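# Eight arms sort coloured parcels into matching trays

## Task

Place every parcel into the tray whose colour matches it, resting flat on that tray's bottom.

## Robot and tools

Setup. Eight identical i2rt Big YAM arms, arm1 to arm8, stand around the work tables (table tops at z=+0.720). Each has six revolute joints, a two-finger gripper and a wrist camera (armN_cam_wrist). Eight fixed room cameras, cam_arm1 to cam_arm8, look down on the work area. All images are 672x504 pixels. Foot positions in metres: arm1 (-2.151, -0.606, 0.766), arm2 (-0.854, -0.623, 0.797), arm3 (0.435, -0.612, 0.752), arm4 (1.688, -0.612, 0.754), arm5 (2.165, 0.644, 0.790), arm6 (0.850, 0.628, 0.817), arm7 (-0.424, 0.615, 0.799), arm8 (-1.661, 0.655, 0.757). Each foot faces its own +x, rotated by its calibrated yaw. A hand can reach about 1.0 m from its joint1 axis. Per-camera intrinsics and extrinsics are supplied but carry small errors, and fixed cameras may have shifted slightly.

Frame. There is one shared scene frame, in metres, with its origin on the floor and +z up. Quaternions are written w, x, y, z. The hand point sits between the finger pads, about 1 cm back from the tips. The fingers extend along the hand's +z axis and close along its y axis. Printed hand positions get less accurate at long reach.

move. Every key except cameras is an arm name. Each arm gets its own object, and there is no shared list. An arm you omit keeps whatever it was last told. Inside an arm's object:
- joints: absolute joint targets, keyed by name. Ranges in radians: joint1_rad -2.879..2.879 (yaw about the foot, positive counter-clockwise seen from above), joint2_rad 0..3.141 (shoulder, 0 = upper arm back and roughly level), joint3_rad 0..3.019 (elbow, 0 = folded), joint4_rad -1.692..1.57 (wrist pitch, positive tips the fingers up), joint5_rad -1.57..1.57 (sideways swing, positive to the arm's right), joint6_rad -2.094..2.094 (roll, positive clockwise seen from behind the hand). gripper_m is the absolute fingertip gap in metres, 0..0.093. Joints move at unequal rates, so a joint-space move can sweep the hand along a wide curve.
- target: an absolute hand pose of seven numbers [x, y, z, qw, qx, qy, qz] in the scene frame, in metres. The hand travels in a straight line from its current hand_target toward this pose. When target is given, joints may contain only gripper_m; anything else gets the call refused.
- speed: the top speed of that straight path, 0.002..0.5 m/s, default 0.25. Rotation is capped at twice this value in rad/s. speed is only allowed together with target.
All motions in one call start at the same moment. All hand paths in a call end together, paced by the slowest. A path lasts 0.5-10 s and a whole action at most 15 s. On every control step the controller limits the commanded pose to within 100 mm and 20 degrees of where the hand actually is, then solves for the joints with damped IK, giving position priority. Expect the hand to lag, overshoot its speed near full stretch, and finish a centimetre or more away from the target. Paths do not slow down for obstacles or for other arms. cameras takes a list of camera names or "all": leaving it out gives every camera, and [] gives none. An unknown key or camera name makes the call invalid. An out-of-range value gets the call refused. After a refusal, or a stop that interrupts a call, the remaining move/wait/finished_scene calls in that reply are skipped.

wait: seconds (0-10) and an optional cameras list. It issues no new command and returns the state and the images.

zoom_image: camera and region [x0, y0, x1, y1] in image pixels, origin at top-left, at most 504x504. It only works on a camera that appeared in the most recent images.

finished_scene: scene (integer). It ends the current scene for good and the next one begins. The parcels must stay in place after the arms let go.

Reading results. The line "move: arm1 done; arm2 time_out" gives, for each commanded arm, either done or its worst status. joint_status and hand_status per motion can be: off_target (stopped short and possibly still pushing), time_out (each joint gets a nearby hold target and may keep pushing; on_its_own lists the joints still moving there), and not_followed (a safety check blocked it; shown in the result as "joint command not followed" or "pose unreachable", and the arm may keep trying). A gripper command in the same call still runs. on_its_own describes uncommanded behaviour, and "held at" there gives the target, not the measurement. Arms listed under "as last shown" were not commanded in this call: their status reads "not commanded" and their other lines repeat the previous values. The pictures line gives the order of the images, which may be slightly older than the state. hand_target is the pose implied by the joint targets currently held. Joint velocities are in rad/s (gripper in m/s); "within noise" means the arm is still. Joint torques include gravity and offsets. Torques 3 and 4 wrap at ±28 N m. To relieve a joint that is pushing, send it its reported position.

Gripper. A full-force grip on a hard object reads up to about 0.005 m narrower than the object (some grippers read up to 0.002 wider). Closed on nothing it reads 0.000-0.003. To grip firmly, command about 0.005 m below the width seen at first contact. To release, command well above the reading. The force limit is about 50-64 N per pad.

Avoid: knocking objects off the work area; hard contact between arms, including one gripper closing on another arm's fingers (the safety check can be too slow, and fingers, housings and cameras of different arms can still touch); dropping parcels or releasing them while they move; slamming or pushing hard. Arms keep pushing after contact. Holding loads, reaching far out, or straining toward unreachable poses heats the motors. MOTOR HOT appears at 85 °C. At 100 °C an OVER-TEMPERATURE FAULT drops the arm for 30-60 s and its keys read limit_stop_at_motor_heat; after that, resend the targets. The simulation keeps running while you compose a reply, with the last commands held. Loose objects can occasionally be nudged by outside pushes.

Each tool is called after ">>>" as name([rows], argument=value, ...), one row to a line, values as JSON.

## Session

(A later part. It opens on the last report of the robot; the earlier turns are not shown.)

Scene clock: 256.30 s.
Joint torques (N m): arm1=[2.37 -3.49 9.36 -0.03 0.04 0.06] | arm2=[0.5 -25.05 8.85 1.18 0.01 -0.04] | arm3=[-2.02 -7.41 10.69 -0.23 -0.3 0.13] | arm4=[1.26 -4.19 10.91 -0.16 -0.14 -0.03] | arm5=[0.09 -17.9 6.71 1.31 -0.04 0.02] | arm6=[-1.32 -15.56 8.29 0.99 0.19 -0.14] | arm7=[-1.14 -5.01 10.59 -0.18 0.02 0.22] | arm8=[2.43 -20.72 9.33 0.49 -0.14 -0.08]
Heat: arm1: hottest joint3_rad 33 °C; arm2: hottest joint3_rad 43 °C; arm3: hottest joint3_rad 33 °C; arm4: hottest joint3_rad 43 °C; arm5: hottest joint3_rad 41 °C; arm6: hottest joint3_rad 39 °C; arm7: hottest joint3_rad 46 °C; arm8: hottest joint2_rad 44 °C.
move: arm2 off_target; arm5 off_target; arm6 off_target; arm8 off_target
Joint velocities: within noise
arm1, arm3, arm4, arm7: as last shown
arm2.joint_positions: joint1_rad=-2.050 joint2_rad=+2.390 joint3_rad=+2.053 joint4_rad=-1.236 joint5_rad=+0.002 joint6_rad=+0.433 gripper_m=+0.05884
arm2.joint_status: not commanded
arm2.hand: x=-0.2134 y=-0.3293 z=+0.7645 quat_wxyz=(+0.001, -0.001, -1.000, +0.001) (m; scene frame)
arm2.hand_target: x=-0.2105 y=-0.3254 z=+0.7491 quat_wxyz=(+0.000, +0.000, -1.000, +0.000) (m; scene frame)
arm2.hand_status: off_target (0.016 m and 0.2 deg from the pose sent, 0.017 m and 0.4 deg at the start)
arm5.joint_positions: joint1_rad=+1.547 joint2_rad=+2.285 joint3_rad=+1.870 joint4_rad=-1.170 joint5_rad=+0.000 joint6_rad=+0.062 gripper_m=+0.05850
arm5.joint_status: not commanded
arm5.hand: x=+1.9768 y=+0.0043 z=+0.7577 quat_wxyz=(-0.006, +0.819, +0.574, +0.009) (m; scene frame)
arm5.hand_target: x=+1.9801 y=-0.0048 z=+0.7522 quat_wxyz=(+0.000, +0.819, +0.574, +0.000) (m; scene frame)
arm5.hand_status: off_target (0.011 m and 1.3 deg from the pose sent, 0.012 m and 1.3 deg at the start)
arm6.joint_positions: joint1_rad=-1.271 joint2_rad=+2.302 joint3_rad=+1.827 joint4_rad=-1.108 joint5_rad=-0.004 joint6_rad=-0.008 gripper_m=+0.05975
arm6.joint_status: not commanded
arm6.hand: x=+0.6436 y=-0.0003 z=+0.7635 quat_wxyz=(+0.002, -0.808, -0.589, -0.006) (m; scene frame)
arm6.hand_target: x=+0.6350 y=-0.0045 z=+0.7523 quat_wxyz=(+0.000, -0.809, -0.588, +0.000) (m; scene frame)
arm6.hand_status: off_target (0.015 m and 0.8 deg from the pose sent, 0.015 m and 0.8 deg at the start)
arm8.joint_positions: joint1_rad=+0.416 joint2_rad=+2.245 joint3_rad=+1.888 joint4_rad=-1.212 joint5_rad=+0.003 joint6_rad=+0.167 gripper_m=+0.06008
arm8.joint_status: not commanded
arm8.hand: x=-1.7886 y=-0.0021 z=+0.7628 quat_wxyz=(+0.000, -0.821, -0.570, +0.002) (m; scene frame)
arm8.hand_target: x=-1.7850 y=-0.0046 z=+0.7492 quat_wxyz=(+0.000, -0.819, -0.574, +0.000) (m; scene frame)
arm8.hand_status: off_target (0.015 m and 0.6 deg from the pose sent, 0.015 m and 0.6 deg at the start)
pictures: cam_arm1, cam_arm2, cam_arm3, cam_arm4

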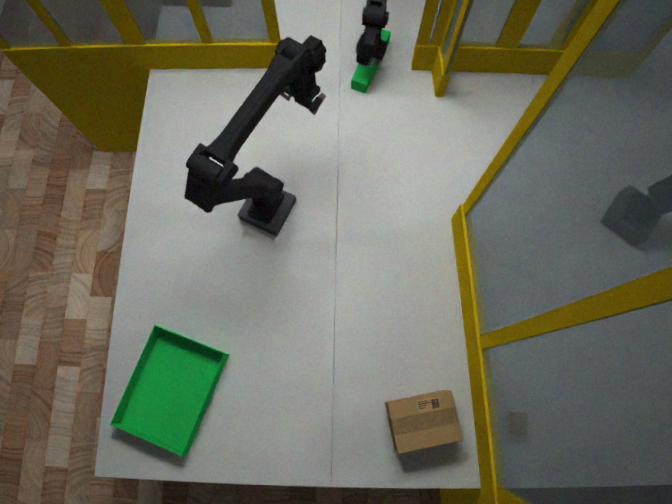

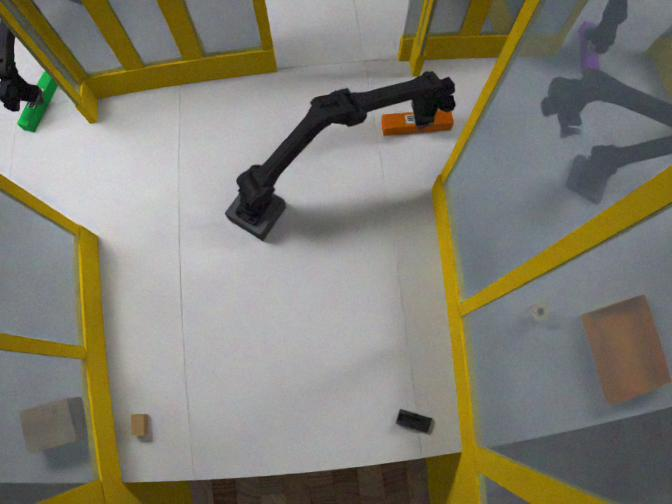

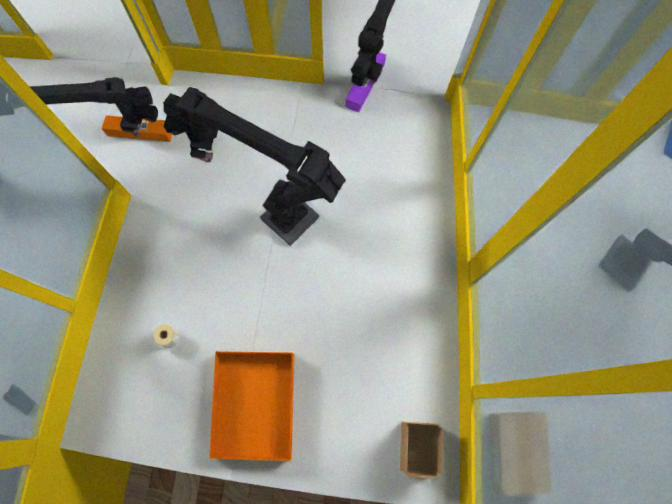

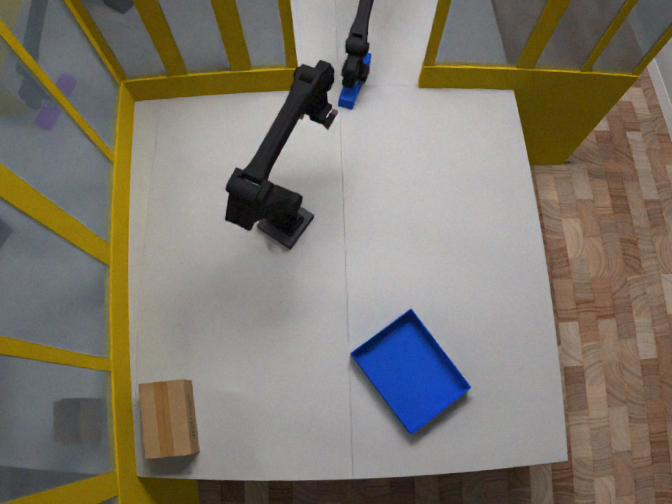

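>>> move(arm8={"joints":{"gripper_m":0.093}}, arm5={"joints":{"gripper_m":0.093}}, arm2={"joints":{"gripper_m":0.093}}, arm6={"joints":{"gripper_m":0.093}}, cameras=[])

>>> move(arm8={"target":[-1.785,-0.002,0.92,0,0.819,0.574,0]}, arm5={"target":[1.98,0.0,0.92,0,0.819,0.574,0]}, arm2={"target":[-0.212,-0.325,0.92,0,0,1,0]}, arm6={"target":[0.64,-0.002,0.92,0,0.809,0.588,0]}, cameras=[])

>>> move(arm8={"joints":{"joint2_rad":1.0,"joint3_rad":1.12,"joint4_rad":-1.65,"joint5_rad":0}}, arm5={"joints":{"joint2_rad":1.0,"joint3_rad":1.12,"joint4_rad":-1.65,"joint5_rad":0}}, arm2={"joints":{"joint2_rad":1.0,"joint3_rad":1.12,"joint4_rad":-1.65,"joint5_rad":0}}, arm6={"joints":{"joint2_rad":1.0,"joint3_rad":1.12,"joint4_rad":-1.65,"joint5_rad":0}}, cameras=[])

>>> move(arm1={"target":[-1.787,0.005,0.885,0,-0.574,0.819,0]}, arm4={"target":[1.978,0.01,0.885,0,-0.574,0.819,0]}, arm3={"target":[-0.22,-0.327,0.885,0,1,0,0]}, cameras=["arm1_cam_wrist","arm4_cam_wrist","arm3_cam_wrist"])

Scene clock: 275.03 s.
Joint torques (N m): arm1=[1.79 -3.72 9.4 -0.12 0.04 0.06] | arm2=[0.62 -25.52 8.83 0.91 0.02 -0.04] | arm3=[-1.96 -7.36 10.71 -0.23 -0.3 0.13] | arm4=[1.2 -4.19 10.91 -0.14 -0.14 -0.04] | arm5=[-0.32 -18.49 6.68 0.91 -0.09 0.05] | arm6=[-1.26 -16.26 8.29 0.57 0.11 -0.14] | arm7=[-1.26 -5.01 10.58 -0.2 0.02 0.22] | arm8=[2.37 -20.78 9.29 0.27 -0.16 -0.06]
Heat: arm1: hottest joint3_rad 34 °C; arm2: hottest joint3_rad 42 °C; arm3: hottest joint3_rad 34 °C; arm4: hottest joint3_rad 42 °C; arm5: hottest joint3_rad 39 °C; arm6: hottest joint3_rad 38 °C; arm7: hottest joint3_rad 46 °C; arm8: hottest joint2_rad 41 °C.
move: arm2 done; arm5 done; arm6 done; arm8 done
Joint velocities: within noise
arm1, arm3, arm4, arm7: as last shown
arm1.joint_positions: joint1_rad=+1.437 joint2_rad=+0.998 joint3_rad=+1.112 joint4_rad=-1.638 joint5_rad=+0.001 joint6_rad=-0.007 gripper_m=+0.09398
arm1.hand: x=-2.0117 y=-0.3790 z=+1.0474 quat_wxyz=(-0.020, +0.488, -0.872, -0.005) (m; scene frame)
arm2.joint_positions: joint1_rad=-2.050 joint2_rad=+2.395 joint3_rad=+2.053 joint4_rad=-1.229 joint5_rad=+0.002 joint6_rad=+0.433 gripper_m=+0.09285
arm2.joint_status: all done
arm2.hand: x=-0.2124 y=-0.3289 z=+0.7611 quat_wxyz=(+0.000, -0.001, -1.000, +0.000) (m; scene frame)
arm2.hand_target: x=-0.2105 y=-0.3254 z=+0.7491 quat_wxyz=(+0.000, +0.000, -1.000, +0.000) (m; scene frame)
arm2.hand_status: not commanded
arm5.joint_positions: joint1_rad=+1.547 joint2_rad=+2.292 joint3_rad=+1.870 joint4_rad=-1.157 joint5_rad=+0.000 joint6_rad=+0.062 gripper_m=+0.09281
arm5.joint_status: all done
arm5.hand: x=+1.9765 y=+0.0021 z=+0.7534 quat_wxyz=(-0.004, +0.818, +0.574, +0.006) (m; scene frame)
arm5.hand_target: x=+1.9801 y=-0.0048 z=+0.7521 quat_wxyz=(+0.000, +0.819, +0.574, +0.000) (m; scene frame)
arm5.hand_status: not commanded
arm6.joint_positions: joint1_rad=-1.271 joint2_rad=+2.311 joint3_rad=+1.827 joint4_rad=-1.096 joint5_rad=-0.002 joint6_rad=-0.008 gripper_m=+0.09283
arm6.joint_status: all done
arm6.hand: x=+0.6429 y=-0.0014 z=+0.7576 quat_wxyz=(+0.002, -0.808, -0.589, -0.004) (m; scene frame)
arm6.hand_target: x=+0.6351 y=-0.0045 z=+0.7523 quat_wxyz=(+0.000, -0.809, -0.588, +0.000) (m; scene frame)
arm6.hand_status: not commanded
arm8.joint_positions: joint1_rad=+0.416 joint2_rad=+2.245 joint3_rad=+1.888 joint4_rad=-1.206 joint5_rad=+0.003 joint6_rad=+0.167 gripper_m=+0.09287
arm8.joint_status: all done
arm8.hand: x=-1.7889 y=-0.0037 z=+0.7628 quat_wxyz=(-0.002, -0.821, -0.570, +0.004) (m; scene frame)
arm8.hand_target: x=-1.7850 y=-0.0046 z=+0.7492 quat_wxyz=(+0.000, -0.819, -0.574, +0.000) (m; scene frame)
arm8.hand_status: not commanded
pictures: none
No camera images: "cameras" was empty.

Scene clock: 276.77 s.
Joint torques (N m): arm1=[1.9 -3.84 9.37 -0.01 0.05 0.07] | arm2=[0.62 -25.11 11.96 0.21 0.01 -0.03] | arm3=[-1.96 -7.47 10.7 -0.23 -0.3 0.12] | arm4=[1.26 -4.19 10.91 -0.14 -0.14 -0.03] | arm5=[-0.62 -18.26 9.81 -0.12 -0.08 0.04] | arm6=[-0.85 -17.38 12.15 -0.21 0.11 -0.09] | arm7=[-1.08 -4.78 10.58 -0.17 0.01 0.21] | arm8=[2.26 -20.13 14.54 -0.57 -0.15 -0.08]
Heat: arm1: hottest joint3_rad 34 °C; arm2: hottest joint3_rad 42 °C; arm3: hottest joint3_rad 34 °C; arm4: hottest joint3_rad 42 °C; arm5: hottest joint3_rad 40 °C; arm6: hottest joint3_rad 38 °C; arm7: hottest joint3_rad 46 °C; arm8: hottest joint2_rad 41 °C.
move: arm2 done; arm5 off_target; arm6 off_target; arm8 off_target
Joint velocities: within noise
arm1, arm3, arm4, arm7: as last shown
arm2.joint_positions: joint1_rad=-2.050 joint2_rad=+2.279 joint3_rad=+2.260 joint4_rad=-1.564 joint5_rad=+0.002 joint6_rad=+0.433 gripper_m=+0.09292
arm2.joint_status: not commanded
arm2.hand: x=-0.2189 y=-0.3321 z=+0.9180 quat_wxyz=(+0.005, -0.001, -1.000, +0.003) (m; scene frame)
arm2.hand_target: x=-0.2123 y=-0.3253 z=+0.9201 quat_wxyz=(-0.001, +0.000, -1.000, +0.000) (m; scene frame)
arm2.hand_status: done (0.010 m and 0.7 deg from the pose sent, 0.159 m and 0.1 deg at the start)
arm5.joint_positions: joint1_rad=+1.547 joint2_rad=+2.143 joint3_rad=+2.026 joint4_rad=-1.473 joint5_rad=+0.000 joint6_rad=+0.062 gripper_m=+0.09288
arm5.joint_status: not commanded
arm5.hand: x=+1.9789 y=+0.0115 z=+0.9074 quat_wxyz=(-0.008, +0.818, +0.574, +0.011) (m; scene frame)
arm5.hand_target: x=+1.9802 y=+0.0006 z=+0.9201 quat_wxyz=(+0.000, +0.819, +0.574, +0.000) (m; scene frame)
arm5.hand_status: off_target (0.017 m and 1.5 deg from the pose sent, 0.167 m and 0.9 deg at the start)
arm6.joint_positions: joint1_rad=-1.271 joint2_rad=+2.157 joint3_rad=+1.940 joint4_rad=-1.400 joint5_rad=-0.002 joint6_rad=-0.008 gripper_m=+0.09289
arm6.joint_status: not commanded
arm6.hand: x=+0.6472 y=+0.0115 z=+0.8974 quat_wxyz=(+0.013, -0.808, -0.589, -0.020) (m; scene frame)
arm6.hand_target: x=+0.6403 y=-0.0009 z=+0.9202 quat_wxyz=(+0.000, -0.809, -0.588, +0.000) (m; scene frame)
arm6.hand_status: off_target (0.027 m and 2.7 deg from the pose sent, 0.162 m and 0.6 deg at the start; pose on its path clipped on 7 of 52 steps)
arm8.joint_positions: joint1_rad=+0.416 joint2_rad=+2.130 joint3_rad=+2.096 joint4_rad=-1.555 joint5_rad=+0.003 joint6_rad=+0.167 gripper_m=+0.09293
arm8.joint_status: not commanded
arm8.hand: x=-1.7863 y=+0.0100 z=+0.9146 quat_wxyz=(+0.007, -0.821, -0.570, -0.006) (m; scene frame)
arm8.hand_target: x=-1.7849 y=-0.0013 z=+0.9199 quat_wxyz=(+0.000, -0.819, -0.574, +0.000) (m; scene frame)
arm8.hand_status: off_target (0.013 m and 1.2 deg from the pose sent, 0.157 m and 0.7 deg at the start; pose on its path clipped on 4 of 52 steps)
pictures: none
No camera images: "cameras" was empty.

Scene clock: 278.67 s.
Joint torques (N m): arm1=[2.02 -4.01 9.33 -0.05 0.04 0.1] | arm2=[0.56 -6.36 8.17 0.49 -0.03 -0.03] | arm3=[-2.02 -7.41 10.71 -0.21 -0.31 0.13] | arm4=[1.2 -4.19 10.89 -0.14 -0.14 -0.03] | arm5=[0.03 -3.9 6.91 0.09 -0.17 0.03] | arm6=[-0.91 -3.96 8.62 0.09 0.11 -0.09] | arm7=[-1.14 -4.95 10.58 -0.16 0.01 0.21] | arm8=[2.43 -5.19 9.43 -0.23 -0.15 -0.07]
Heat: arm1: hottest joint3_rad 34 °C; arm2: hottest joint3_rad 42 °C; arm3: hottest joint3_rad 34 °C; arm4: hottest joint3_rad 42 °C; arm5: hottest joint3_rad 39 °C; arm6: hottest joint3_rad 38 °C; arm7: hottest joint3_rad 46 °C; arm8: hottest joint2_rad 41 °C.
move: arm2 done; arm5 done; arm6 done; arm8 done
Joint velocities: within noise
arm1, arm3, arm4, arm7: as last shown
arm2.joint_positions: joint1_rad=-2.050 joint2_rad=+1.006 joint3_rad=+1.123 joint4_rad=-1.647 joint5_rad=+0.002 joint6_rad=+0.433 gripper_m=+0.09292
arm2.joint_status: all done
arm2.hand: x=-0.6120 y=-0.5128 z=+1.0832 quat_wxyz=(-0.019, -0.001, -1.000, -0.008) (m; scene frame)
arm2.hand_target: x=-0.6149 y=-0.5125 z=+1.0833 quat_wxyz=(-0.018, +0.000, -1.000, -0.009) (m; scene frame)
arm2.hand_status: not commanded
arm5.joint_positions: joint1_rad=+1.547 joint2_rad=+1.009 joint3_rad=+1.119 joint4_rad=-1.644 joint5_rad=+0.000 joint6_rad=+0.062 gripper_m=+0.09288
arm5.joint_status: all done
arm5.hand: x=+2.0884 y=+0.3870 z=+1.0717 quat_wxyz=(+0.010, +0.818, +0.574, -0.011) (m; scene frame)
arm5.hand_target: x=+2.0909 y=+0.3889 z=+1.0745 quat_wxyz=(+0.011, +0.819, +0.574, -0.013) (m; scene frame)
arm5.hand_status: not commanded
arm6.joint_positions: joint1_rad=-1.271 joint2_rad=+1.012 joint3_rad=+1.117 joint4_rad=-1.646 joint5_rad=-0.002 joint6_rad=-0.008 gripper_m=+0.09289
arm6.joint_status: all done
arm6.hand: x=+0.7671 y=+0.3757 z=+1.0991 quat_wxyz=(-0.009, -0.808, -0.589, +0.012) (m; scene frame)
arm6.hand_target: x=+0.7666 y=+0.3783 z=+1.1031 quat_wxyz=(-0.012, -0.809, -0.588, +0.017) (m; scene frame)
arm6.hand_status: not commanded
arm8.joint_positions: joint1_rad=+0.416 joint2_rad=+1.012 joint3_rad=+1.126 joint4_rad=-1.646 joint5_rad=+0.003 joint6_rad=+0.167 gripper_m=+0.09293
arm8.joint_status: all done
arm8.hand: x=-1.7126 y=+0.3930 z=+1.0430 quat_wxyz=(-0.013, -0.821, -0.570, +0.015) (m; scene frame)
arm8.hand_target: x=-1.7102 y=+0.3965 z=+1.0438 quat_wxyz=(-0.015, -0.819, -0.574, +0.015) (m; scene frame)
arm8.hand_status: not commanded
pictures: none
No camera images: "cameras" was empty.

Scene clock: 281.80 s.
Joint torques (N m): arm1=[2.32 -19.84 12.59 -0.18 -0.05 -0.08] | arm2=[0.62 -6.36 8.17 0.49 -0.03 -0.03] | arm3=[-2.02 -23.24 14.27 -0.49 -0.3 -0.23] | arm4=[1.44 -17.14 14.69 -0.2 0.01 -0.04] | arm5=[-0.26 -3.55 7.08 0.06 -0.14 0.04] | arm6=[-0.85 -3.96 8.65 0.08 0.11 -0.09] | arm7=[-1.14 -4.89 10.56 -0.24 0.02 0.21] | arm8=[2.26 -5.25 9.47 -0.24 -0.16 -0.08]
Heat: arm1: hottest joint3_rad 34 °C; arm2: hottest joint3_rad 42 °C; arm3: hottest joint3_rad 35 °C; arm4: hottest joint3_rad 43 °C; arm5: hottest joint3_rad 39 °C; arm6: hottest joint3_rad 38 °C; arm7: hottest joint3_rad 46 °C; arm8: hottest joint2_rad 40 °C.
move: arm1 off_target; arm3 off_target; arm4 off_target
Joint velocities: within noise
arm1.joint_positions: joint1_rad=+1.442 joint2_rad=+2.276 joint3_rad=+2.263 joint4_rad=-1.560 joint5_rad=-0.005 joint6_rad=-0.184 gripper_m=+0.09398
arm1.joint_status: not commanded
arm1.hand: x=-1.7844 y=-0.0086 z=+0.8850 quat_wxyz=(+0.004, +0.566, -0.825, +0.003) (m; scene frame)
arm1.hand_target: x=-1.7874 y=+0.0045 z=+0.8850 quat_wxyz=(-0.001, +0.574, -0.819, +0.000) (m; scene frame)
arm1.hand_status: off_target (0.014 m and 1.3 deg from the pose sent, 0.474 m and 11.8 deg at the start)
arm2, arm5, arm6, arm7, arm8: as last shown
arm3.joint_positions: joint1_rad=+0.213 joint2_rad=+2.309 joint3_rad=+2.323 joint4_rad=-1.610 joint5_rad=-0.003 joint6_rad=-0.396 gripper_m=+0.09396
arm3.joint_status: not commanded
arm3.hand: x=-0.2132 y=-0.3407 z=+0.8741 quat_wxyz=(+0.003, +1.000, -0.001, +0.014) (m; scene frame)
arm3.hand_target: x=-0.2192 y=-0.3274 z=+0.8851 quat_wxyz=(-0.001, +1.000, +0.000, -0.001) (m; scene frame)
arm3.hand_status: off_target (0.019 m and 1.6 deg from the pose sent, 0.472 m and 1.9 deg at the start)
arm4.joint_positions: joint1_rad=+0.171 joint2_rad=+2.161 joint3_rad=+2.108 joint4_rad=-1.513 joint5_rad=+0.004 joint6_rad=-0.076 gripper_m=+0.09398
arm4.joint_status: not commanded
arm4.hand: x=+1.9809 y=-0.0054 z=+0.8853 quat_wxyz=(+0.005, +0.565, -0.825, +0.002) (m; scene frame)
arm4.hand_target: x=+1.9776 y=+0.0093 z=+0.8849 quat_wxyz=(-0.001, +0.574, -0.819, +0.000) (m; scene frame)
arm4.hand_status: off_target (0.016 m and 1.4 deg from the pose sent, 0.442 m and 6.9 deg at the start)
arm8.hand_target: x=-1.7102 y=+0.3965 z=+1.0439 quat_wxyz=(-0.015, -0.819, -0.574, +0.015) (m; scene frame)
pictures: arm1_cam_wrist, arm3_cam_wrist, arm4_cam_wrist
camera_calibration:
arm1_cam_wrist: T_world_to_cam=[[0.927059, -0.374903, -0.00314282, 1.65483], [-0.303094, -0.754371, 0.582287, -1.05793], [-0.220672, -0.538862, -0.812977, 0.44775], [0, 0, 0, 1]] pos_world=[-1.75597, 0.0636014, 0.985233]
arm3_cam_wrist: T_world_to_cam=[[0.00585874, 0.999978, 0.00318192, 0.338078], [0.796664, -0.0065907, 0.604387, -0.354798], [0.604394, -0.00100602, -0.796685, 0.948921], [0, 0, 0, 1]] pos_world=[-0.292849, -0.339454, 0.969351]
arm4_cam_wrist: T_world_to_cam=[[0.93692, -0.349438, 0.00863058, -1.86804], [-0.287137, -0.755326, 0.589097, 0.047947], [-0.199334, -0.554415, -0.808016, 1.23206], [0, 0, 0, 1]] pos_world=[2.00956, 0.0665269, 0.983404]

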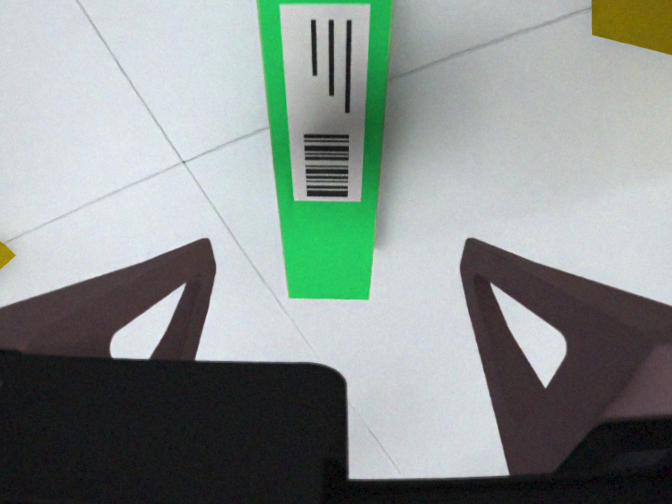

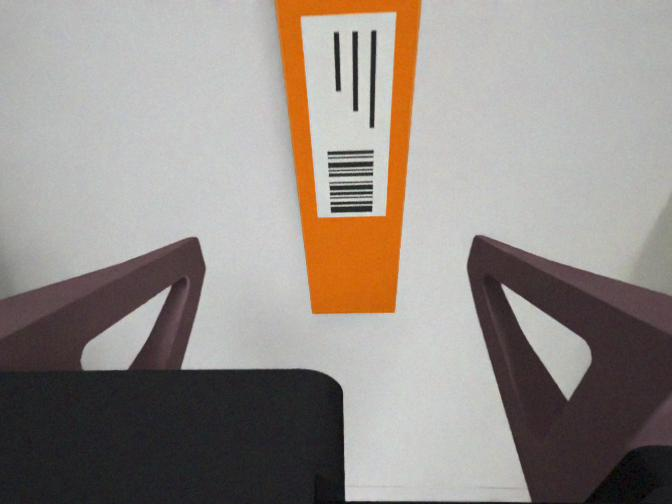

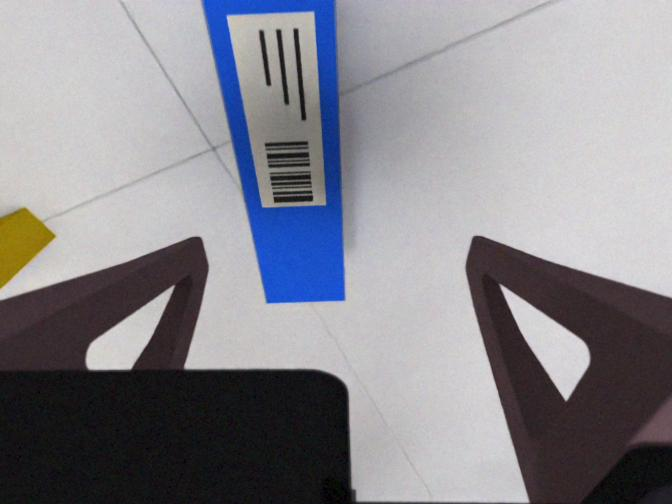

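>>> move(arm1={"target":[-1.79,0.018,0.757,0,-0.574,0.819,0],"speed":0.15}, arm4={"target":[1.964,0.024,0.757,0,-0.584,0.812,0],"speed":0.15}, arm3={"target":[-0.229,-0.318,0.757,0,1,0,0],"speed":0.15}, cameras=["arm1_cam_wrist","arm4_cam_wrist","arm3_cam_wrist"])

>>> move(arm1={"joints":{"gripper_m":0.05}}, arm4={"joints":{"gripper_m":0.05}}, arm3={"joints":{"gripper_m":0.05}}, cameras=[])

>>> move(arm1={"target":[-1.79,0.015,0.92,0,-0.574,0.819,0]}, arm4={"target":[1.964,0.02,0.92,0,-0.584,0.812,0]}, arm3={"target":[-0.229,-0.318,0.92,0,1,0,0]}, cameras=[])

>>> move(arm1={"joints":{"joint2_rad":1.0,"joint3_rad":1.12,"joint4_rad":-1.65,"joint5_rad":0}}, arm4={"joints":{"joint2_rad":1.0,"joint3_rad":1.12,"joint4_rad":-1.65,"joint5_rad":0}}, arm3={"joints":{"joint2_rad":1.0,"joint3_rad":1.12,"joint4_rad":-1.65,"joint5_rad":0}}, cameras=["arm1_cam_wrist","arm4_cam_wrist","arm3_cam_wrist"])

>>> move(arm1={"joints":{"joint1_rad":-1.546,"joint6_rad":-0.04}}, arm4={"joints":{"joint1_rad":-1.885,"joint6_rad":0.02}}, arm3={"joints":{"joint1_rad":2.138,"joint6_rad":-0.17}}, cameras=[])

>>> move(arm1={"target":[-2.415,-1.235,0.91,0,0.821,0.571,0]}, arm4={"target":[2.112,-1.187,0.91,0,0.4586,0.8886,0]}, arm3={"target":[0.406,-1.29,0.91,0,0.659,0.752,0]}, cameras=["cam_arm1","cam_arm3","cam_arm4"])

Scene clock: 334.50 s.
Joint torques (N m): arm1=[1.9 -21.48 8.62 0.8 -0.02 0.03] | arm2=[0.62 -6.36 8.17 0.47 -0.03 -0.03] | arm3=[-2.08 -26.23 9.77 0.61 -0.29 -0.22] | arm4=[1.32 -18.32 10.11 0.76 0.01 -0.03] | arm5=[-0.15 -3.78 6.91 0.27 -0.14 0.01] | arm6=[-0.91 -3.9 8.65 0.09 0.11 -0.09] | arm7=[-1.08 -4.95 10.59 -0.21 0.01 0.22] | arm8=[2.32 -5.13 9.44 -0.24 -0.15 -0.08]
Heat: arm1: hottest joint3_rad 39 °C; arm2: hottest joint3_rad 40 °C; arm3: hottest joint2_rad 37 °C; arm4: hottest joint3_rad 55 °C; arm5: hottest joint3_rad 38 °C; arm6: hottest joint3_rad 37 °C; arm7: hottest joint3_rad 47 °C; arm8: hottest joint3_rad 38 °C.
move: arm1 off_target; arm3 off_target; arm4 off_target
Joint velocities: within noise
arm1.joint_positions: joint1_rad=+1.456 joint2_rad=+2.387 joint3_rad=+2.160 joint4_rad=-1.334 joint5_rad=-0.005 joint6_rad=-0.184 gripper_m=+0.09398
arm1.joint_status: not commanded
arm1.hand: x=-1.7829 y=+0.0112 z=+0.7694 quat_wxyz=(-0.002, +0.571, -0.821, +0.001) (m; scene frame)
arm1.hand_target: x=-1.7900 y=+0.0176 z=+0.7572 quat_wxyz=(+0.000, +0.574, -0.819, +0.000) (m; scene frame)
arm1.hand_status: off_target (0.016 m and 0.4 deg from the pose sent, 0.131 m and 1.3 deg at the start)
arm2, arm5, arm6, arm7, arm8: as last shown
arm3.joint_positions: joint1_rad=+0.209 joint2_rad=+2.418 joint3_rad=+2.210 joint4_rad=-1.382 joint5_rad=-0.003 joint6_rad=-0.401 gripper_m=+0.09396
arm3.joint_status: not commanded
arm3.hand: x=-0.2272 y=-0.3304 z=+0.7553 quat_wxyz=(+0.002, +1.000, +0.000, +0.011) (m; scene frame)
arm3.hand_target: x=-0.2287 y=-0.3181 z=+0.7571 quat_wxyz=(+0.000, +1.000, +0.000, +0.000) (m; scene frame)
arm3.hand_status: off_target (0.013 m and 1.2 deg from the pose sent, 0.120 m and 1.6 deg at the start)
arm4.joint_positions: joint1_rad=+0.198 joint2_rad=+2.268 joint3_rad=+1.997 joint4_rad=-1.275 joint5_rad=+0.005 joint6_rad=-0.076 gripper_m=+0.09398
arm4.joint_status: not commanded
arm4.hand: x=+1.9714 y=+0.0189 z=+0.7732 quat_wxyz=(-0.004, +0.575, -0.818, -0.004) (m; scene frame)
arm4.hand_target: x=+1.9638 y=+0.0235 z=+0.7572 quat_wxyz=(+0.000, +0.584, -0.812, +0.000) (m; scene frame)
arm4.hand_status: off_target (0.018 m and 1.3 deg from the pose sent, 0.133 m and 2.8 deg at the start)
pictures: arm1_cam_wrist, arm3_cam_wrist, arm4_cam_wrist
camera_calibration:
arm1_cam_wrist: T_world_to_cam=[[0.932301, -0.361681, -0.00114956, 1.66821], [-0.295906, -0.764572, 0.572599, -0.954866], [-0.207977, -0.533494, -0.819835, 0.392477], [0, 0, 0, 1]] pos_world=[-1.75619, 0.0826793, 0.870439]
arm3_cam_wrist: T_world_to_cam=[[0.0054759, 0.999971, 0.00534287, 0.326473], [0.800574, -0.00758546, 0.599186, -0.267342], [0.599209, 0.000996283, -0.800592, 0.865125], [0, 0, 0, 1]] pos_world=[-0.306151, -0.329353, 0.851055]
arm4_cam_wrist: T_world_to_cam=[[0.945796, -0.324593, 0.0104981, -1.86902], [-0.271818, -0.773504, 0.572544, 0.112556], [-0.177723, -0.544363, -0.819807, 1.11933], [0, 0, 0, 1]] pos_world=[1.99724, 0.0897144, 0.872814]

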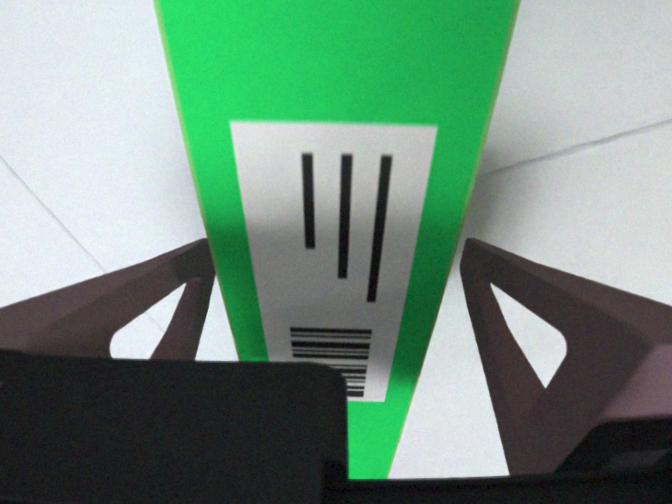

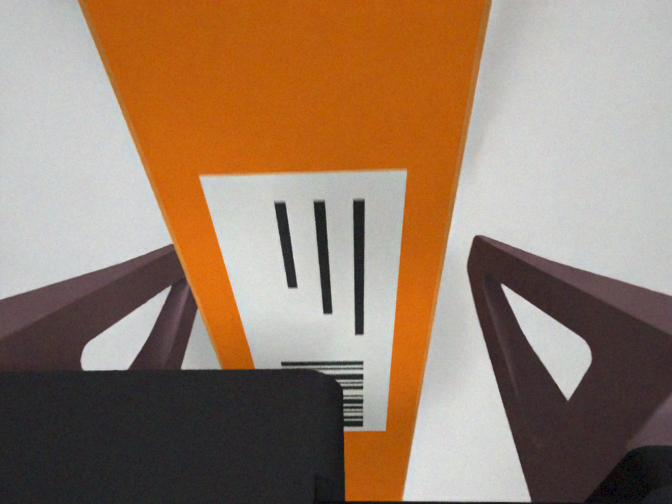

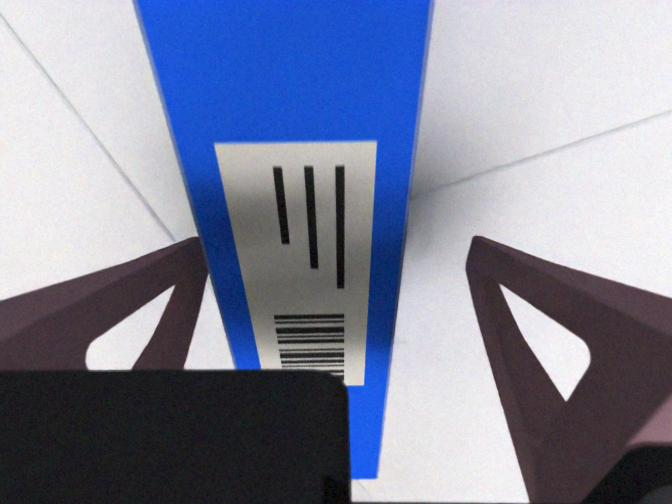

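Scene clock: 335.10 s.
Joint torques (N m): arm1=[2.08 -21.25 8.7 0.7 0 0.08] | arm2=[0.62 -6.36 8.17 0.49 -0.03 -0.03] | arm3=[-2.08 -26.23 9.8 0.55 -0.26 -0.21] | arm4=[1.38 -18.32 10.18 0.76 0 -0.02] | arm5=[-0.62 -4.07 6.94 0.16 -0.15 0.04] | arm6=[-0.91 -3.9 8.62 0.09 0.1 -0.09] | arm7=[-1.03 -4.89 10.5 -0.2 0.02 0.21] | arm8=[2.55 -5.3 9.5 -0.17 -0.14 -0.07]
Heat: arm1: hottest joint3_rad 39 °C; arm2: hottest joint3_rad 40 °C; arm3: hottest joint2_rad 37 °C; arm4: hottest joint3_rad 55 °C; arm5: hottest joint3_rad 38 °C; arm6: hottest joint3_rad 37 °C; arm7: hottest joint3_rad 47 °C; arm8: hottest joint3_rad 38 °C.
move: arm1 off_target; arm3 off_target; arm4 off_target
Joint velocities: within noise
arm1.joint_positions: joint1_rad=+1.456 joint2_rad=+2.387 joint3_rad=+2.160 joint4_rad=-1.334 joint5_rad=-0.006 joint6_rad=-0.184 gripper_m=+0.05931
arm1.joint_status: gripper_m off_target (ended at +0.05934, target +0.05000)
arm1.hand: x=-1.7833 y=+0.0114 z=+0.7694 quat_wxyz=(-0.002, +0.572, -0.821, +0.000) (m; scene frame)
arm1.hand_target: x=-1.7903 y=+0.0177 z=+0.7572 quat_wxyz=(+0.000, +0.574, -0.819, +0.000) (m; scene frame)
arm1.hand_status: not commanded
arm2, arm5, arm6, arm7, arm8: as last shown
arm3.joint_positions: joint1_rad=+0.209 joint2_rad=+2.418 joint3_rad=+2.210 joint4_rad=-1.382 joint5_rad=-0.004 joint6_rad=-0.402 gripper_m=+0.05873
arm3.joint_status: gripper_m off_target (ended at +0.05876, target +0.05000)
arm3.hand: x=-0.2272 y=-0.3305 z=+0.7553 quat_wxyz=(+0.003, +1.000, +0.000, +0.010) (m; scene frame)
arm3.hand_target: x=-0.2287 y=-0.3181 z=+0.7571 quat_wxyz=(+0.000, +1.000, +0.000, +0.000) (m; scene frame)
arm3.hand_status: not commanded
arm4.joint_positions: joint1_rad=+0.198 joint2_rad=+2.268 joint3_rad=+1.997 joint4_rad=-1.275 joint5_rad=+0.005 joint6_rad=-0.076 gripper_m=+0.05926
arm4.joint_status: gripper_m off_target (ended at +0.05930, target +0.05000)
arm4.hand: x=+1.9714 y=+0.0189 z=+0.7732 quat_wxyz=(-0.004, +0.575, -0.818, -0.003) (m; scene frame)
arm4.hand_target: x=+1.9638 y=+0.0235 z=+0.7572 quat_wxyz=(+0.000, +0.584, -0.812, +0.000) (m; scene frame)
arm4.hand_status: not commanded
pictures: none
No camera images: "cameras" was empty.

Scene clock: 336.83 s.
Joint torques (N m): arm1=[1.55 -20.95 12.38 -0.23 -0.04 0.02] | arm2=[0.62 -6.36 8.17 0.49 -0.03 -0.03] | arm3=[-2.14 -27.63 14.39 -0.25 -0.25 -0.22] | arm4=[1.32 -18.08 14.94 -0.23 -0.01 -0.03] | arm5=[-0.38 -3.9 7.02 0.1 -0.17 0] | arm6=[-0.79 -3.96 8.64 0.08 0.11 -0.09] | arm7=[-1.14 -5.01 10.62 -0.18 0.02 0.21] | arm8=[2.43 -4.95 9.48 -0.28 -0.15 -0.07]
Heat: arm1: hottest joint3_rad 39 °C; arm2: hottest joint3_rad 40 °C; arm3: hottest joint2_rad 37 °C; arm4: hottest joint3_rad 55 °C; arm5: hottest joint3_rad 38 °C; arm6: hottest joint3_rad 37 °C; arm7: hottest joint3_rad 47 °C; arm8: hottest joint3_rad 38 °C.
move: arm1 off_target; arm3 off_target; arm4 off_target
Joint velocities: within noise
arm1.joint_positions: joint1_rad=+1.456 joint2_rad=+2.318 joint3_rad=+2.420 joint4_rad=-1.673 joint5_rad=-0.006 joint6_rad=-0.184 gripper_m=+0.05931
arm1.joint_status: not commanded
arm1.hand: x=-1.7889 y=+0.0044 z=+0.9161 quat_wxyz=(+0.003, +0.572, -0.821, +0.003) (m; scene frame)
arm1.hand_target: x=-1.7905 y=+0.0145 z=+0.9198 quat_wxyz=(-0.004, +0.574, -0.819, -0.002) (m; scene frame)
arm1.hand_status: off_target (0.011 m and 0.6 deg from the pose sent, 0.151 m and 0.4 deg at the start; a joint's target at an end of its range on 24 of 52 steps)
arm2, arm5, arm6, arm8: as last shown
arm3.joint_positions: joint1_rad=+0.207 joint2_rad=+2.368 joint3_rad=+2.444 joint4_rad=-1.672 joint5_rad=-0.004 joint6_rad=-0.402 gripper_m=+0.05873
arm3.joint_status: not commanded
arm3.hand: x=-0.2230 y=-0.3321 z=+0.8791 quat_wxyz=(+0.004, +1.000, -0.001, +0.014) (m; scene frame)
arm3.hand_target: x=-0.2265 y=-0.3190 z=+0.9194 quat_wxyz=(-0.009, +1.000, +0.000, -0.020) (m; scene frame)
arm3.hand_status: off_target (0.044 m and 1.6 deg from the pose sent, 0.165 m and 1.2 deg at the start; pose on its path clipped on 11 of 52 steps; a joint's target at an end of its range on 28 of 52 steps)
arm4.joint_positions: joint1_rad=+0.198 joint2_rad=+2.183 joint3_rad=+2.220 joint4_rad=-1.615 joint5_rad=+0.005 joint6_rad=-0.076 gripper_m=+0.05926
arm4.joint_status: not commanded
arm4.hand: x=+1.9665 y=+0.0056 z=+0.9137 quat_wxyz=(+0.010, +0.576, -0.818, +0.005) (m; scene frame)
arm4.hand_target: x=+1.9636 y=+0.0193 z=+0.9199 quat_wxyz=(-0.001, +0.584, -0.812, +0.000) (m; scene frame)
arm4.hand_status: off_target (0.016 m and 1.7 deg from the pose sent, 0.147 m and 1.3 deg at the start)
arm7.joint_positions: joint1_rad=-1.029 joint2_rad=+1.004 joint3_rad=+1.116 joint4_rad=-1.640 joint5_rad=-0.002 joint6_rad=-0.009 gripper_m=+0.09395
arm7.joint_status: not commanded
arm7.hand: x=-0.4496 y=+0.3495 z=+1.0821 quat_wxyz=(-0.014, -0.737, -0.675, +0.015) (m; scene frame)
arm7.hand_target: x=-0.4521 y=+0.3520 z=+1.0845 quat_wxyz=(-0.013, -0.744, -0.668, +0.014) (m; scene frame)
arm7.hand_status: not commanded
pictures: none
No camera images: "cameras" was empty.

Scene clock: 338.93 s.
Joint torques (N m): arm1=[1.67 -4.37 7.95 0.55 0.17 0.03] | arm2=[0.62 -6.36 8.17 0.49 -0.03 -0.03] | arm3=[-1.79 -7.77 9.54 0.34 0.01 -0.22] | arm4=[1.14 -4.66 9.77 0.09 -0.15 -0.03] | arm5=[-0.32 -3.66 6.9 0.18 -0.17 0.04] | arm6=[-0.97 -3.96 8.62 0.1 0.1 -0.09] | arm7=[-1.2 -5.07 10.58 -0.2 0.01 0.22] | arm8=[2.08 -5.3 9.48 -0.23 -0.15 -0.08]
Heat: arm1: hottest joint3_rad 39 °C; arm2: hottest joint3_rad 40 °C; arm3: hottest joint2_rad 37 °C; arm4: hottest joint3_rad 55 °C; arm5: hottest joint3_rad 38 °C; arm6: hottest joint3_rad 37 °C; arm7: hottest joint3_rad 47 °C; arm8: hottest joint3_rad 38 °C.
move: arm1 done; arm3 done; arm4 done
Joint velocities: within noise
arm1.joint_positions: joint1_rad=+1.456 joint2_rad=+1.005 joint3_rad=+1.130 joint4_rad=-1.654 joint5_rad=-0.003 joint6_rad=-0.184 gripper_m=+0.05931
arm1.joint_status: all done
arm1.hand: x=-2.0163 y=-0.3753 z=+1.0527 quat_wxyz=(-0.017, +0.572, -0.820, -0.005) (m; scene frame)
arm1.hand_target: x=-2.0187 y=-0.3760 z=+1.0500 quat_wxyz=(-0.017, +0.574, -0.819, -0.003) (m; scene frame)
arm1.hand_status: not commanded
arm2, arm5, arm6, arm7, arm8: as last shown
arm3.joint_positions: joint1_rad=+0.207 joint2_rad=+1.016 joint3_rad=+1.116 joint4_rad=-1.655 joint5_rad=-0.004 joint6_rad=-0.403 gripper_m=+0.05873
arm3.joint_status: all done
arm3.hand: x=+0.1909 y=-0.5100 z=+1.0313 quat_wxyz=(-0.004, +1.000, +0.000, -0.005) (m; scene frame)
arm3.hand_target: x=+0.1931 y=-0.5057 z=+1.0369 quat_wxyz=(-0.011, +1.000, +0.000, -0.016) (m; scene frame)
arm3.hand_status: not commanded
arm4.joint_positions: joint1_rad=+0.198 joint2_rad=+1.010 joint3_rad=+1.126 joint4_rad=-1.645 joint5_rad=+0.002 joint6_rad=-0.076 gripper_m=+0.05926
arm4.joint_status: all done
arm4.hand: x=+1.8011 y=-0.3647 z=+1.0359 quat_wxyz=(-0.011, +0.575, -0.818, -0.009) (m; scene frame)
arm4.hand_target: x=+1.7961 y=-0.3669 z=+1.0360 quat_wxyz=(-0.010, +0.584, -0.812, -0.010) (m; scene frame)
arm4.hand_status: not commanded
pictures: arm1_cam_wrist, arm3_cam_wrist, arm4_cam_wrist
camera_calibration:
arm1_cam_wrist: T_world_to_cam=[[0.93248, -0.361165, 0.0064634, 1.73882], [-0.305792, -0.779736, 0.546354, -1.47963], [-0.192284, -0.51144, -0.83753, 0.428631], [0, 0, 0, 1]] pos_world=[-1.99145, -0.306505, 1.15616]
arm3_cam_wrist: T_world_to_cam=[[0.00556753, 0.99983, 0.0175961, 0.489548], [0.818875, -0.014658, 0.573785, -0.749676], [0.573945, 0.0112144, -0.818817, 0.864589], [0, 0, 0, 1]] pos_world=[0.114939, -0.510149, 1.12948]
arm4_cam_wrist: T_world_to_cam=[[0.945733, -0.324807, 0.00944202, -1.83416], [-0.274614, -0.78338, 0.557587, -0.363919], [-0.173711, -0.529922, -0.830065, 1.10435], [0, 0, 0, 1]] pos_world=[1.82653, -0.295614, 1.13692]

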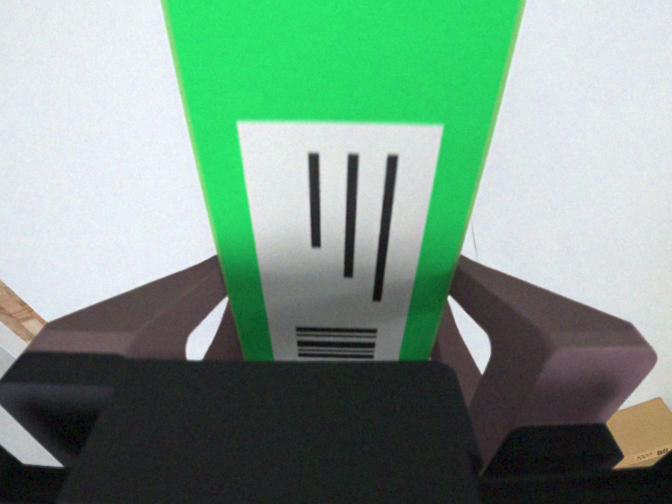

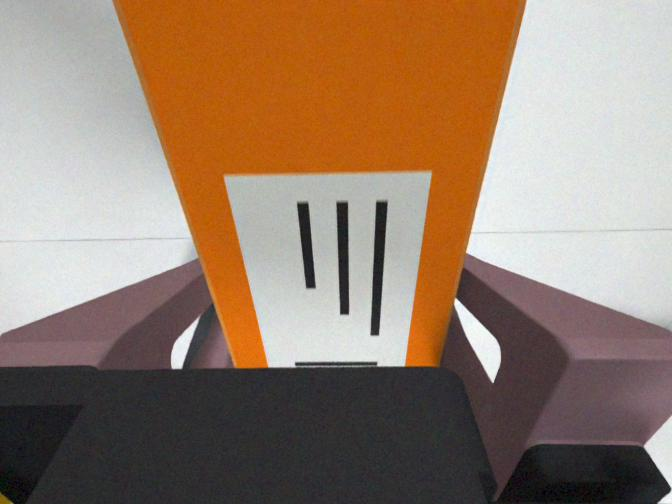

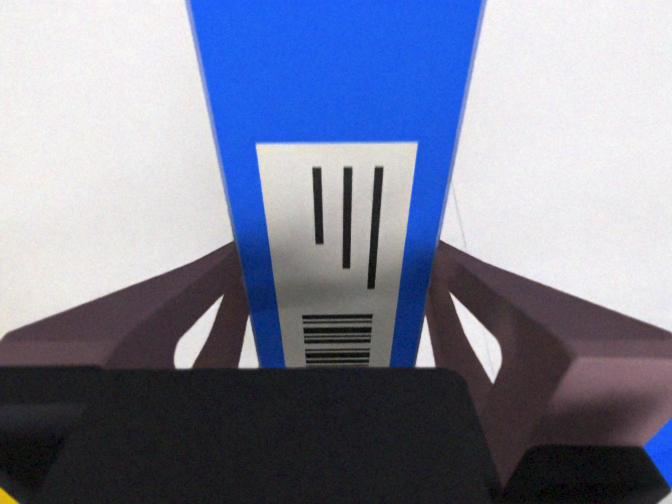

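Scene clock: 341.40 s.
Joint torques (N m): arm1=[0.21 -4.19 8.05 0.4 0.12 0.07] | arm2=[0.62 -6.36 8.17 0.49 -0.03 -0.03] | arm3=[0.67 -7.88 9.5 0.36 -0.06 0.12] | arm4=[-1.38 -4.48 9.78 0.12 -0.07 0.11] | arm5=[-0.15 -3.6 6.94 0.17 -0.14 -0.02] | arm6=[-0.91 -4.01 8.64 0.08 0.11 -0.09] | arm7=[-1.14 -5.01 10.59 -0.21 0.01 0.21] | arm8=[2.08 -5.25 9.46 -0.24 -0.17 -0.07]
Heat: arm1: hottest joint3_rad 39 °C; arm2: hottest joint3_rad 40 °C; arm3: hottest joint3_rad 37 °C; arm4: hottest joint3_rad 54 °C; arm5: hottest joint3_rad 38 °C; arm6: hottest joint3_rad 37 °C; arm7: hottest joint3_rad 47 °C; arm8: hottest joint3_rad 38 °C.
move: arm1 done; arm3 done; arm4 done
Joint velocities: within noise
arm1.joint_positions: joint1_rad=-1.533 joint2_rad=+1.005 joint3_rad=+1.130 joint4_rad=-1.652 joint5_rad=-0.001 joint6_rad=-0.047 gripper_m=+0.05924
arm1.joint_status: all done
arm1.hand: x=-2.2528 y=-0.8494 z=+1.0566 quat_wxyz=(-0.017, -0.816, -0.577, +0.020) (m; scene frame)
arm1.hand_target: x=-2.2552 y=-0.8459 z=+1.0540 quat_wxyz=(-0.016, -0.822, -0.569, +0.019) (m; scene frame)
arm1.hand_status: not commanded
arm2, arm5, arm6, arm7, arm8: as last shown
arm3.joint_positions: joint1_rad=+2.124 joint2_rad=+1.016 joint3_rad=+1.116 joint4_rad=-1.655 joint5_rad=-0.002 joint6_rad=-0.186 gripper_m=+0.05867
arm3.joint_status: all done
arm3.hand: x=+0.4186 y=-0.8770 z=+1.0304 quat_wxyz=(+0.006, +0.660, +0.751, -0.001) (m; scene frame)
arm3.hand_target: x=+0.4219 y=-0.8768 z=+1.0360 quat_wxyz=(+0.013, +0.661, +0.750, -0.012) (m; scene frame)
arm3.hand_status: not commanded
arm4.joint_positions: joint1_rad=-1.871 joint2_rad=+1.010 joint3_rad=+1.126 joint4_rad=-1.645 joint5_rad=+0.000 joint6_rad=+0.012 gripper_m=+0.05928
arm4.joint_status: all done
arm4.hand: x=+1.8530 y=-0.8219 z=+1.0398 quat_wxyz=(-0.016, -0.449, -0.893, +0.016) (m; scene frame)
arm4.hand_target: x=+1.8477 y=-0.8208 z=+1.0399 quat_wxyz=(-0.015, -0.458, -0.888, +0.016) (m; scene frame)
arm4.hand_status: not commanded
pictures: none
No camera images: "cameras" was empty.

Scene clock: 344.83 s.
Joint torques (N m): arm1=[0.85 -19.43 12.66 -0.25 0.16 0.08] | arm2=[0.62 -6.36 8.17 0.47 -0.03 -0.03] | arm3=[0.73 -23.53 14.52 -0.34 0.03 0.1] | arm4=[-1.79 -18.67 14.97 -0.25 -0.15 0.03] | arm5=[-0.03 -3.55 6.89 0.12 -0.12 0.04] | arm6=[-0.91 -3.96 8.64 0.06 0.11 -0.09] | arm7=[-1.14 -5.13 10.58 -0.23 0.01 0.2] | arm8=[2.14 -4.95 9.46 -0.21 -0.17 -0.06]
Heat: arm1: hottest joint3_rad 40 °C; arm2: hottest joint3_rad 40 °C; arm3: hottest joint3_rad 37 °C; arm4: hottest joint3_rad 54 °C; arm5: hottest joint3_rad 38 °C; arm6: hottest joint3_rad 37 °C; arm7: hottest joint3_rad 47 °C; arm8: hottest joint3_rad 38 °C.
move: arm1 off_target; arm3 off_target; arm4 off_target
Joint velocities: within noise
arm1.joint_positions: joint1_rad=-1.533 joint2_rad=+2.189 joint3_rad=+2.132 joint4_rad=-1.541 joint5_rad=+0.004 joint6_rad=-0.046 gripper_m=+0.05924
arm1.joint_status: not commanded
arm1.hand: x=-2.4058 y=-1.2261 z=+0.9036 quat_wxyz=(+0.004, -0.817, -0.577, -0.009) (m; scene frame)
arm1.hand_target: x=-2.4147 y=-1.2344 z=+0.9098 quat_wxyz=(+0.000, -0.821, -0.571, +0.001) (m; scene frame)
arm1.hand_status: off_target (0.014 m and 1.4 deg from the pose sent, 0.443 m and 3.1 deg at the start)
arm2, arm5, arm6, arm7, arm8: as last shown
arm3.joint_positions: joint1_rad=+2.128 joint2_rad=+2.168 joint3_rad=+2.127 joint4_rad=-1.564 joint5_rad=+0.001 joint6_rad=-0.185 gripper_m=+0.05868
arm3.joint_status: not commanded
arm3.hand: x=+0.3983 y=-1.2757 z=+0.8916 quat_wxyz=(-0.011, +0.659, +0.752, +0.017) (m; scene frame)
arm3.hand_target: x=+0.4060 y=-1.2887 z=+0.9100 quat_wxyz=(+0.001, +0.659, +0.752, +0.000) (m; scene frame)
arm3.hand_status: off_target (0.024 m and 2.3 deg from the pose sent, 0.430 m and 0.7 deg at the start)
arm4.joint_positions: joint1_rad=-1.880 joint2_rad=+2.315 joint3_rad=+2.412 joint4_rad=-1.684 joint5_rad=-0.013 joint6_rad=+0.012 gripper_m=+0.05928
arm4.joint_status: not commanded
arm4.hand: x=+2.1135 y=-1.1726 z=+0.9086 quat_wxyz=(+0.007, -0.453, -0.892, -0.002) (m; scene frame)
arm4.hand_target: x=+2.1114 y=-1.1863 z=+0.9100 quat_wxyz=(-0.001, -0.459, -0.889, +0.001) (m; scene frame)
arm4.hand_status: off_target (0.015 m and 1.1 deg from the pose sent, 0.466 m and 2.9 deg at the start; a joint's target at an end of its range on 7 of 103 steps)
pictures: cam_arm1, cam_arm3, cam_arm4

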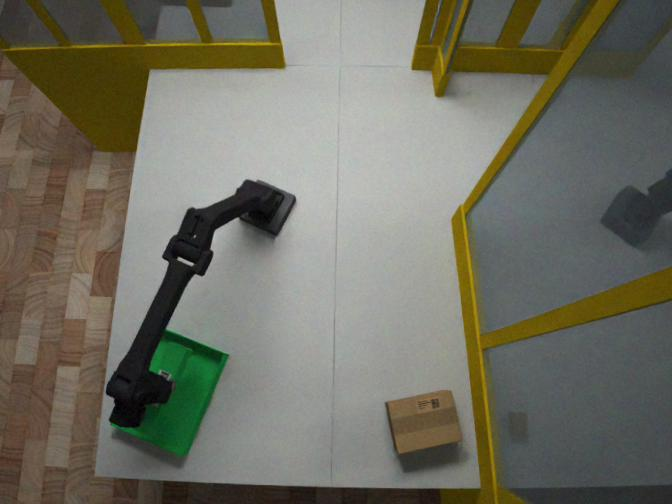

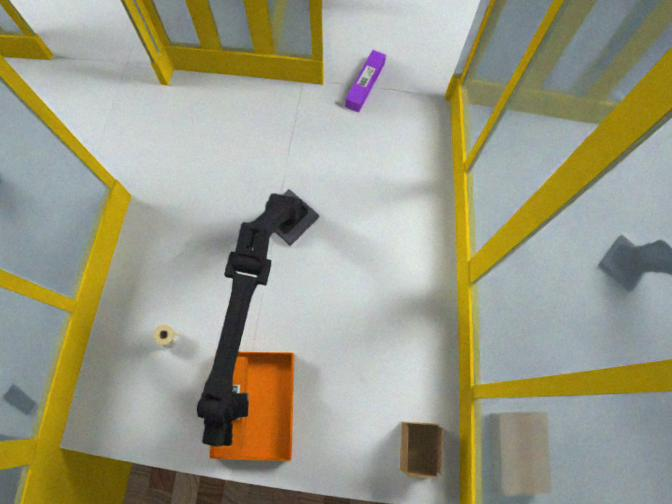

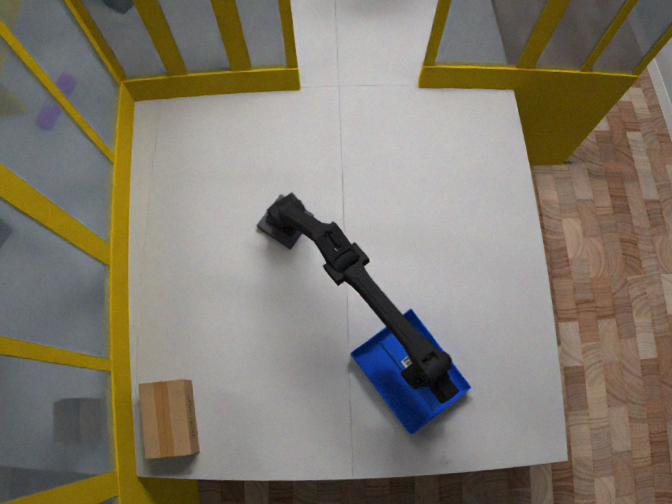

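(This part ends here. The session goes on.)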